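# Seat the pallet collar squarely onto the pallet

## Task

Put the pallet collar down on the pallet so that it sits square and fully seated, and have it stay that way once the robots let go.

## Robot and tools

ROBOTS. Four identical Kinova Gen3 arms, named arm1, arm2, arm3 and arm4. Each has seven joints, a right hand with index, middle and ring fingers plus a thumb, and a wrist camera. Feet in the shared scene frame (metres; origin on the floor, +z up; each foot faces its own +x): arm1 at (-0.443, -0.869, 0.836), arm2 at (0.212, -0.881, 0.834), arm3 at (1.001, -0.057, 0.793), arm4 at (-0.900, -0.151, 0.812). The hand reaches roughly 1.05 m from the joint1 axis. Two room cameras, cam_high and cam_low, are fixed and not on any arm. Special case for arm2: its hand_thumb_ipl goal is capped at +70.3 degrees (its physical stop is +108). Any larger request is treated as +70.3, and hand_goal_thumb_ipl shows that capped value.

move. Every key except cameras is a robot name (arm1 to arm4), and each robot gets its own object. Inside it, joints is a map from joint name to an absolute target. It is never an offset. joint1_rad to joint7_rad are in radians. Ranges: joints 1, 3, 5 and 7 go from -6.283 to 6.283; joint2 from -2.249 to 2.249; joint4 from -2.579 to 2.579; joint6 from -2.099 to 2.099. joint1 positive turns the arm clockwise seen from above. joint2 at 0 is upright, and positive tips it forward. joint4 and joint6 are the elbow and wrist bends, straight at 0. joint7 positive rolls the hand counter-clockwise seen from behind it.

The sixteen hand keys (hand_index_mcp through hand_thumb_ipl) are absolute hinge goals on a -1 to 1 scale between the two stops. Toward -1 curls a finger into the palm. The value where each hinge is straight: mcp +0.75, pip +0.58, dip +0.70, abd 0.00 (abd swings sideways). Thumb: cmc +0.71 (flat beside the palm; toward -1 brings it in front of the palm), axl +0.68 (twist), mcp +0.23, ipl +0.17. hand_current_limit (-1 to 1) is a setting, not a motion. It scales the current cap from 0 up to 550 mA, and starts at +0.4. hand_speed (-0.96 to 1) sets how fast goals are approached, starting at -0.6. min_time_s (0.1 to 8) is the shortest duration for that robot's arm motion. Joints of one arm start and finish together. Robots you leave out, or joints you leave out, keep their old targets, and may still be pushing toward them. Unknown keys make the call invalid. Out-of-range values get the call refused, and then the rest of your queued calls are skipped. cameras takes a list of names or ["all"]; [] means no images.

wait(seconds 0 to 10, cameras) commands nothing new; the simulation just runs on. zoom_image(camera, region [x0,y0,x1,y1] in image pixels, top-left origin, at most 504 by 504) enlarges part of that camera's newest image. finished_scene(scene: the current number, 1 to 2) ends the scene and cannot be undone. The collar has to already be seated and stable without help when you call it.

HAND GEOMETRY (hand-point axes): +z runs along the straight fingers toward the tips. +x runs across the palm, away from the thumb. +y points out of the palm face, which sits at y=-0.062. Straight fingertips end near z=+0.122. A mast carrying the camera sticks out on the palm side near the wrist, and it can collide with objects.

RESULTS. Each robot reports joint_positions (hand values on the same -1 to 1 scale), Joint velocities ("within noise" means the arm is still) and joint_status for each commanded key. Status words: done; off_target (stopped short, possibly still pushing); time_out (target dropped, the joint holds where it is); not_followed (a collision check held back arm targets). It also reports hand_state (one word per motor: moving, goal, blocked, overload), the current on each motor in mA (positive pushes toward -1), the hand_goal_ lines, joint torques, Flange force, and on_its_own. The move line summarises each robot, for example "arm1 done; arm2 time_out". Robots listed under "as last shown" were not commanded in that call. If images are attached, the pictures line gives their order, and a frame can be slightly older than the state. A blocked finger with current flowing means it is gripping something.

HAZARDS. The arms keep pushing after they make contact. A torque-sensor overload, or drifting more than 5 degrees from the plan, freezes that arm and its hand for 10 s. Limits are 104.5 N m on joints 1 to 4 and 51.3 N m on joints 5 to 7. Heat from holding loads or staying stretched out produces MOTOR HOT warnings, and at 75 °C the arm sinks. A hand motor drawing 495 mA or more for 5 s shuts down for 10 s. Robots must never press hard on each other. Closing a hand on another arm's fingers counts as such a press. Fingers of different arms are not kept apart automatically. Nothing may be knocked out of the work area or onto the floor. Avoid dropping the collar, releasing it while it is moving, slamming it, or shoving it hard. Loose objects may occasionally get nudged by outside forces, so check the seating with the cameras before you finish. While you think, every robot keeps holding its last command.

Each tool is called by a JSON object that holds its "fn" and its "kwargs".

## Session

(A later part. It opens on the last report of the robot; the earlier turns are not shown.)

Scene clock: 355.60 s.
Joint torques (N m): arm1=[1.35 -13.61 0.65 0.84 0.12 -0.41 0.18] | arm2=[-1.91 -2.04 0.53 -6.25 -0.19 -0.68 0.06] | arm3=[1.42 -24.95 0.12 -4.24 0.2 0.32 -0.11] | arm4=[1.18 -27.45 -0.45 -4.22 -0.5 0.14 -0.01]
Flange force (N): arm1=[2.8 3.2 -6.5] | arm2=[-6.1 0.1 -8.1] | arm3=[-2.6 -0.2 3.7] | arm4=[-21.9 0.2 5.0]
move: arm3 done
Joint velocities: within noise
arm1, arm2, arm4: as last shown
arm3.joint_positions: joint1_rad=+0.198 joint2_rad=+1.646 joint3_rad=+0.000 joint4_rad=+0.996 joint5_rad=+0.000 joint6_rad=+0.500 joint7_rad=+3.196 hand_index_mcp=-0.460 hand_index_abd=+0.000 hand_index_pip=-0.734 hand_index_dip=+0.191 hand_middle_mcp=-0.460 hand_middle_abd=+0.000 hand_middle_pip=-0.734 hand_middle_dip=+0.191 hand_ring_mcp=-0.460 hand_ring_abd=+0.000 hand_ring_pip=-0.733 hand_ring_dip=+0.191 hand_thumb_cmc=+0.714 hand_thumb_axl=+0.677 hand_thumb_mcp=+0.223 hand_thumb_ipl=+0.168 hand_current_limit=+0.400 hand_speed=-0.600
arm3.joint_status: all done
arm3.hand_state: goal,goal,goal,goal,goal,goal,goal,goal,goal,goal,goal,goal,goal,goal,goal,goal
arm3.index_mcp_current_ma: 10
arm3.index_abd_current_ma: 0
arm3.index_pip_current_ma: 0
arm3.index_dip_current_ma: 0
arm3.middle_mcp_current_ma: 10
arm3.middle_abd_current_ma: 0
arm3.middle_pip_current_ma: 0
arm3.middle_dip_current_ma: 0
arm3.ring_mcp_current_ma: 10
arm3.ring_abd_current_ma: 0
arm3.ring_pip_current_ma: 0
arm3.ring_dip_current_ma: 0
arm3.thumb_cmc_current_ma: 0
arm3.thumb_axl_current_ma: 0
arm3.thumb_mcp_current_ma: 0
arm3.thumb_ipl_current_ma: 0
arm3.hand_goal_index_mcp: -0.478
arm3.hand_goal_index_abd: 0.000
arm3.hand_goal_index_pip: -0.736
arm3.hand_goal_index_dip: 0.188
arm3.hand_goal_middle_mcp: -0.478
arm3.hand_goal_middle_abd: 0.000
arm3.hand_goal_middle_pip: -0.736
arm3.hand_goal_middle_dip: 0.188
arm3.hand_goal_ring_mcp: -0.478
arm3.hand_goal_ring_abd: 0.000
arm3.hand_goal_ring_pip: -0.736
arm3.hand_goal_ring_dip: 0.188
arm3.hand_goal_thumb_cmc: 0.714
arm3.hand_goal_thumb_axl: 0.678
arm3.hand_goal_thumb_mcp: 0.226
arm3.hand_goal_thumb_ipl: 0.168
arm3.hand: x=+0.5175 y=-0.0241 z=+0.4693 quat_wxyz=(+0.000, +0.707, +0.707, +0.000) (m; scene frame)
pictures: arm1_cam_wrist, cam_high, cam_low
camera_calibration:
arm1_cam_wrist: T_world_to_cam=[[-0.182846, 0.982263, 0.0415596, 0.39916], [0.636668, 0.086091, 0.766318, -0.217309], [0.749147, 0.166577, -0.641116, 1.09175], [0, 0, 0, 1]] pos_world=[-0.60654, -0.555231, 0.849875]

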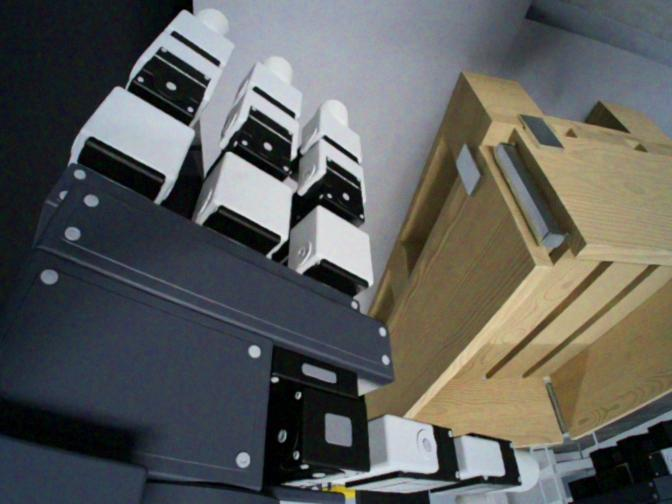

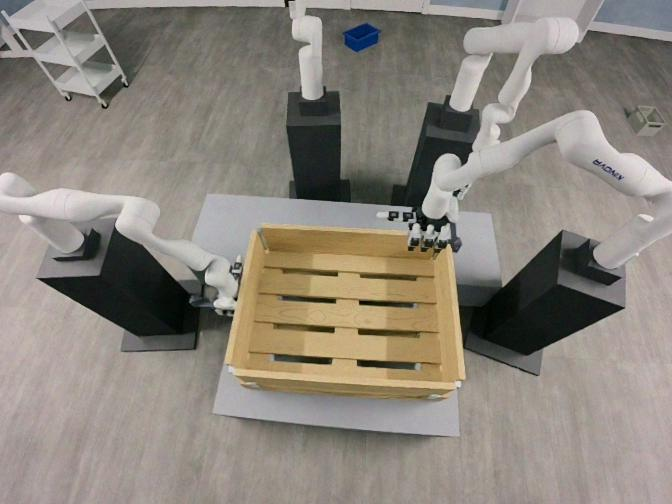

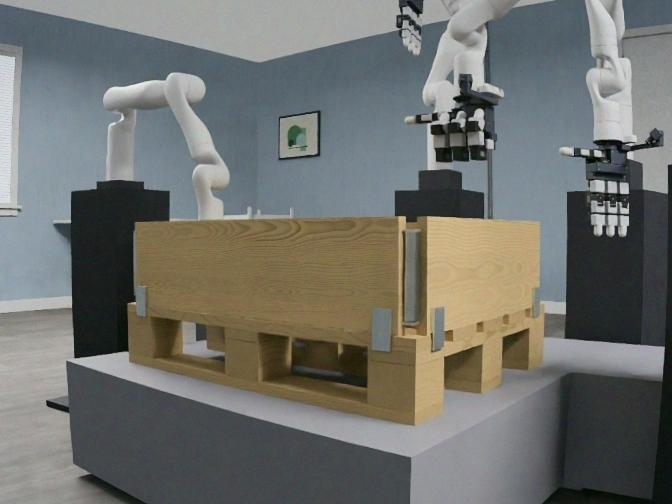

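{"fn": "move", "kwargs": {"arm3": {"joints": {"joint2_rad": 1.5799, "joint4_rad": 1.2966, "joint6_rad": 0.2651}, "min_time_s": 2}, "cameras": ["cam_high", "cam_low", "arm1_cam_wrist"]}}

{"fn": "zoom_image", "kwargs": {"camera": "cam_low", "region": [330, 210, 560, 400]}}

{"fn": "zoom_image", "kwargs": {"camera": "cam_high", "region": [210, 210, 480, 410]}}

{"fn": "finished_scene", "kwargs": {"scene": 1}}

Scene clock: 372.30 s.
Joint torques (N m): arm1=[1.36 -13.64 0.69 0.88 0.2 -0.46 0.23] | arm2=[-1.81 -2.11 0.44 -6.22 -0.22 -0.69 -0.02] | arm3=[1.39 -23.2 0.1 -2.38 0.23 0.26 -0.11] | arm4=[1.14 -27.44 -0.46 -4.23 -0.47 0.12 -0.03]
Flange force (N): arm1=[2.8 3.6 -6.5] | arm2=[-6.0 -0.5 -8.3] | arm3=[-3.1 0.3 3.8] | arm4=[-22.0 0.1 5.0]
move: arm3 done
Joint velocities: within noise
arm1, arm2, arm4: as last shown
arm3.joint_positions: joint1_rad=+0.198 joint2_rad=+1.580 joint3_rad=+0.000 joint4_rad=+1.297 joint5_rad=+0.000 joint6_rad=+0.265 joint7_rad=+3.196 hand_index_mcp=-0.460 hand_index_abd=+0.000 hand_index_pip=-0.734 hand_index_dip=+0.191 hand_middle_mcp=-0.460 hand_middle_abd=+0.000 hand_middle_pip=-0.734 hand_middle_dip=+0.191 hand_ring_mcp=-0.460 hand_ring_abd=+0.000 hand_ring_pip=-0.733 hand_ring_dip=+0.191 hand_thumb_cmc=+0.714 hand_thumb_axl=+0.677 hand_thumb_mcp=+0.223 hand_thumb_ipl=+0.168 hand_current_limit=+0.400 hand_speed=-0.600
arm3.joint_status: all done
arm3.hand_state: goal,goal,goal,goal,goal,goal,goal,goal,goal,goal,goal,goal,goal,goal,goal,goal
arm3.index_mcp_current_ma: 10
arm3.index_abd_current_ma: 0
arm3.index_pip_current_ma: 0
arm3.index_dip_current_ma: 0
arm3.middle_mcp_current_ma: 10
arm3.middle_abd_current_ma: 0
arm3.middle_pip_current_ma: 0
arm3.middle_dip_current_ma: 0
arm3.ring_mcp_current_ma: 10
arm3.ring_abd_current_ma: 0
arm3.ring_pip_current_ma: 0
arm3.ring_dip_current_ma: 0
arm3.thumb_cmc_current_ma: 0
arm3.thumb_axl_current_ma: 0
arm3.thumb_mcp_current_ma: 0
arm3.thumb_ipl_current_ma: 0
arm3.hand_goal_index_mcp: -0.478
arm3.hand_goal_index_abd: 0.000
arm3.hand_goal_index_pip: -0.736
arm3.hand_goal_index_dip: 0.188
arm3.hand_goal_middle_mcp: -0.478
arm3.hand_goal_middle_abd: 0.000
arm3.hand_goal_middle_pip: -0.736
arm3.hand_goal_middle_dip: 0.188
arm3.hand_goal_ring_mcp: -0.478
arm3.hand_goal_ring_abd: 0.000
arm3.hand_goal_ring_pip: -0.736
arm3.hand_goal_ring_dip: 0.188
arm3.hand_goal_thumb_cmc: 0.714
arm3.hand_goal_thumb_axl: 0.678
arm3.hand_goal_thumb_mcp: 0.226
arm3.hand_goal_thumb_ipl: 0.168
arm3.hand: x=+0.5845 y=-0.0277 z=+0.4697 quat_wxyz=(+0.000, +0.707, +0.707, +0.000) (m; scene frame)
pictures: arm1_cam_wrist, cam_high, cam_low
camera_calibration:
arm1_cam_wrist: T_world_to_cam=[[-0.182846, 0.982263, 0.0415596, 0.39916], [0.636668, 0.086091, 0.766318, -0.217309], [0.749147, 0.166577, -0.641116, 1.09175], [0, 0, 0, 1]] pos_world=[-0.60654, -0.555231, 0.849875]

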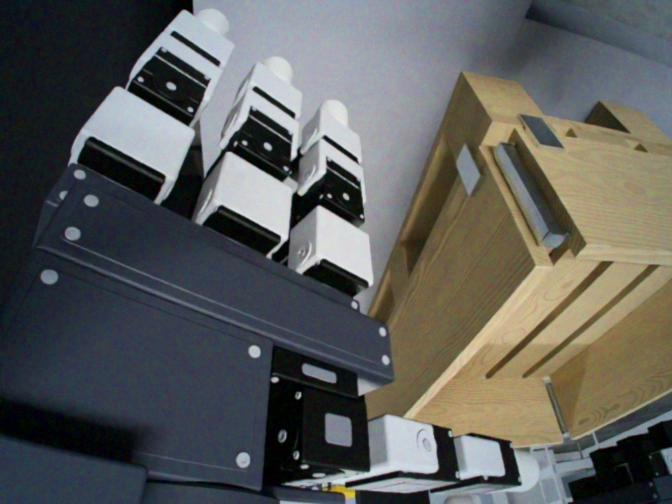

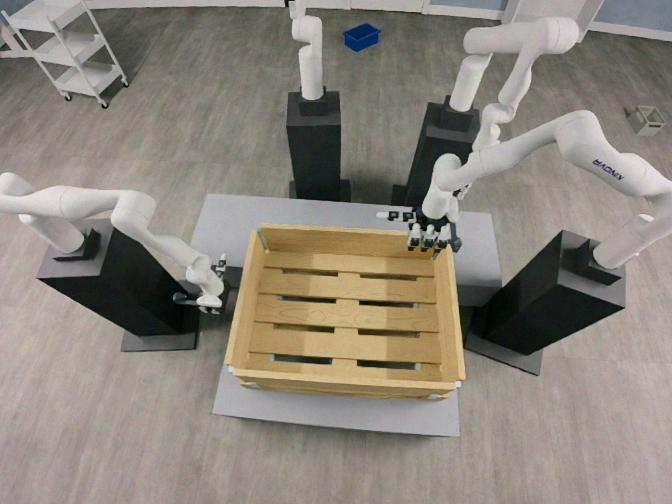

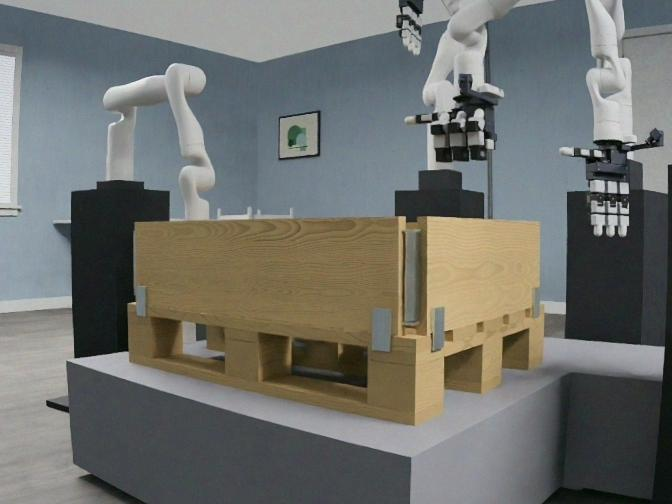

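Scaled by 2.191.

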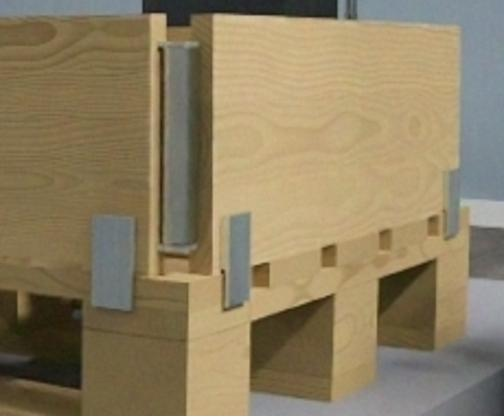

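Scaled by 1.867.

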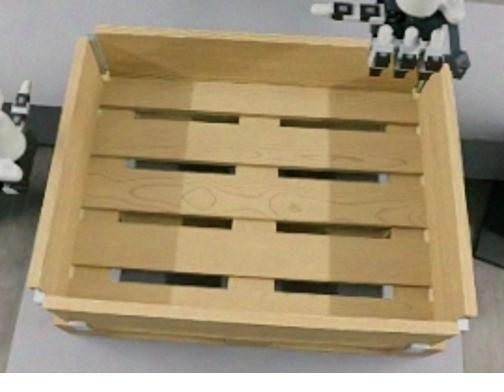

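The scene is finished: the task was done.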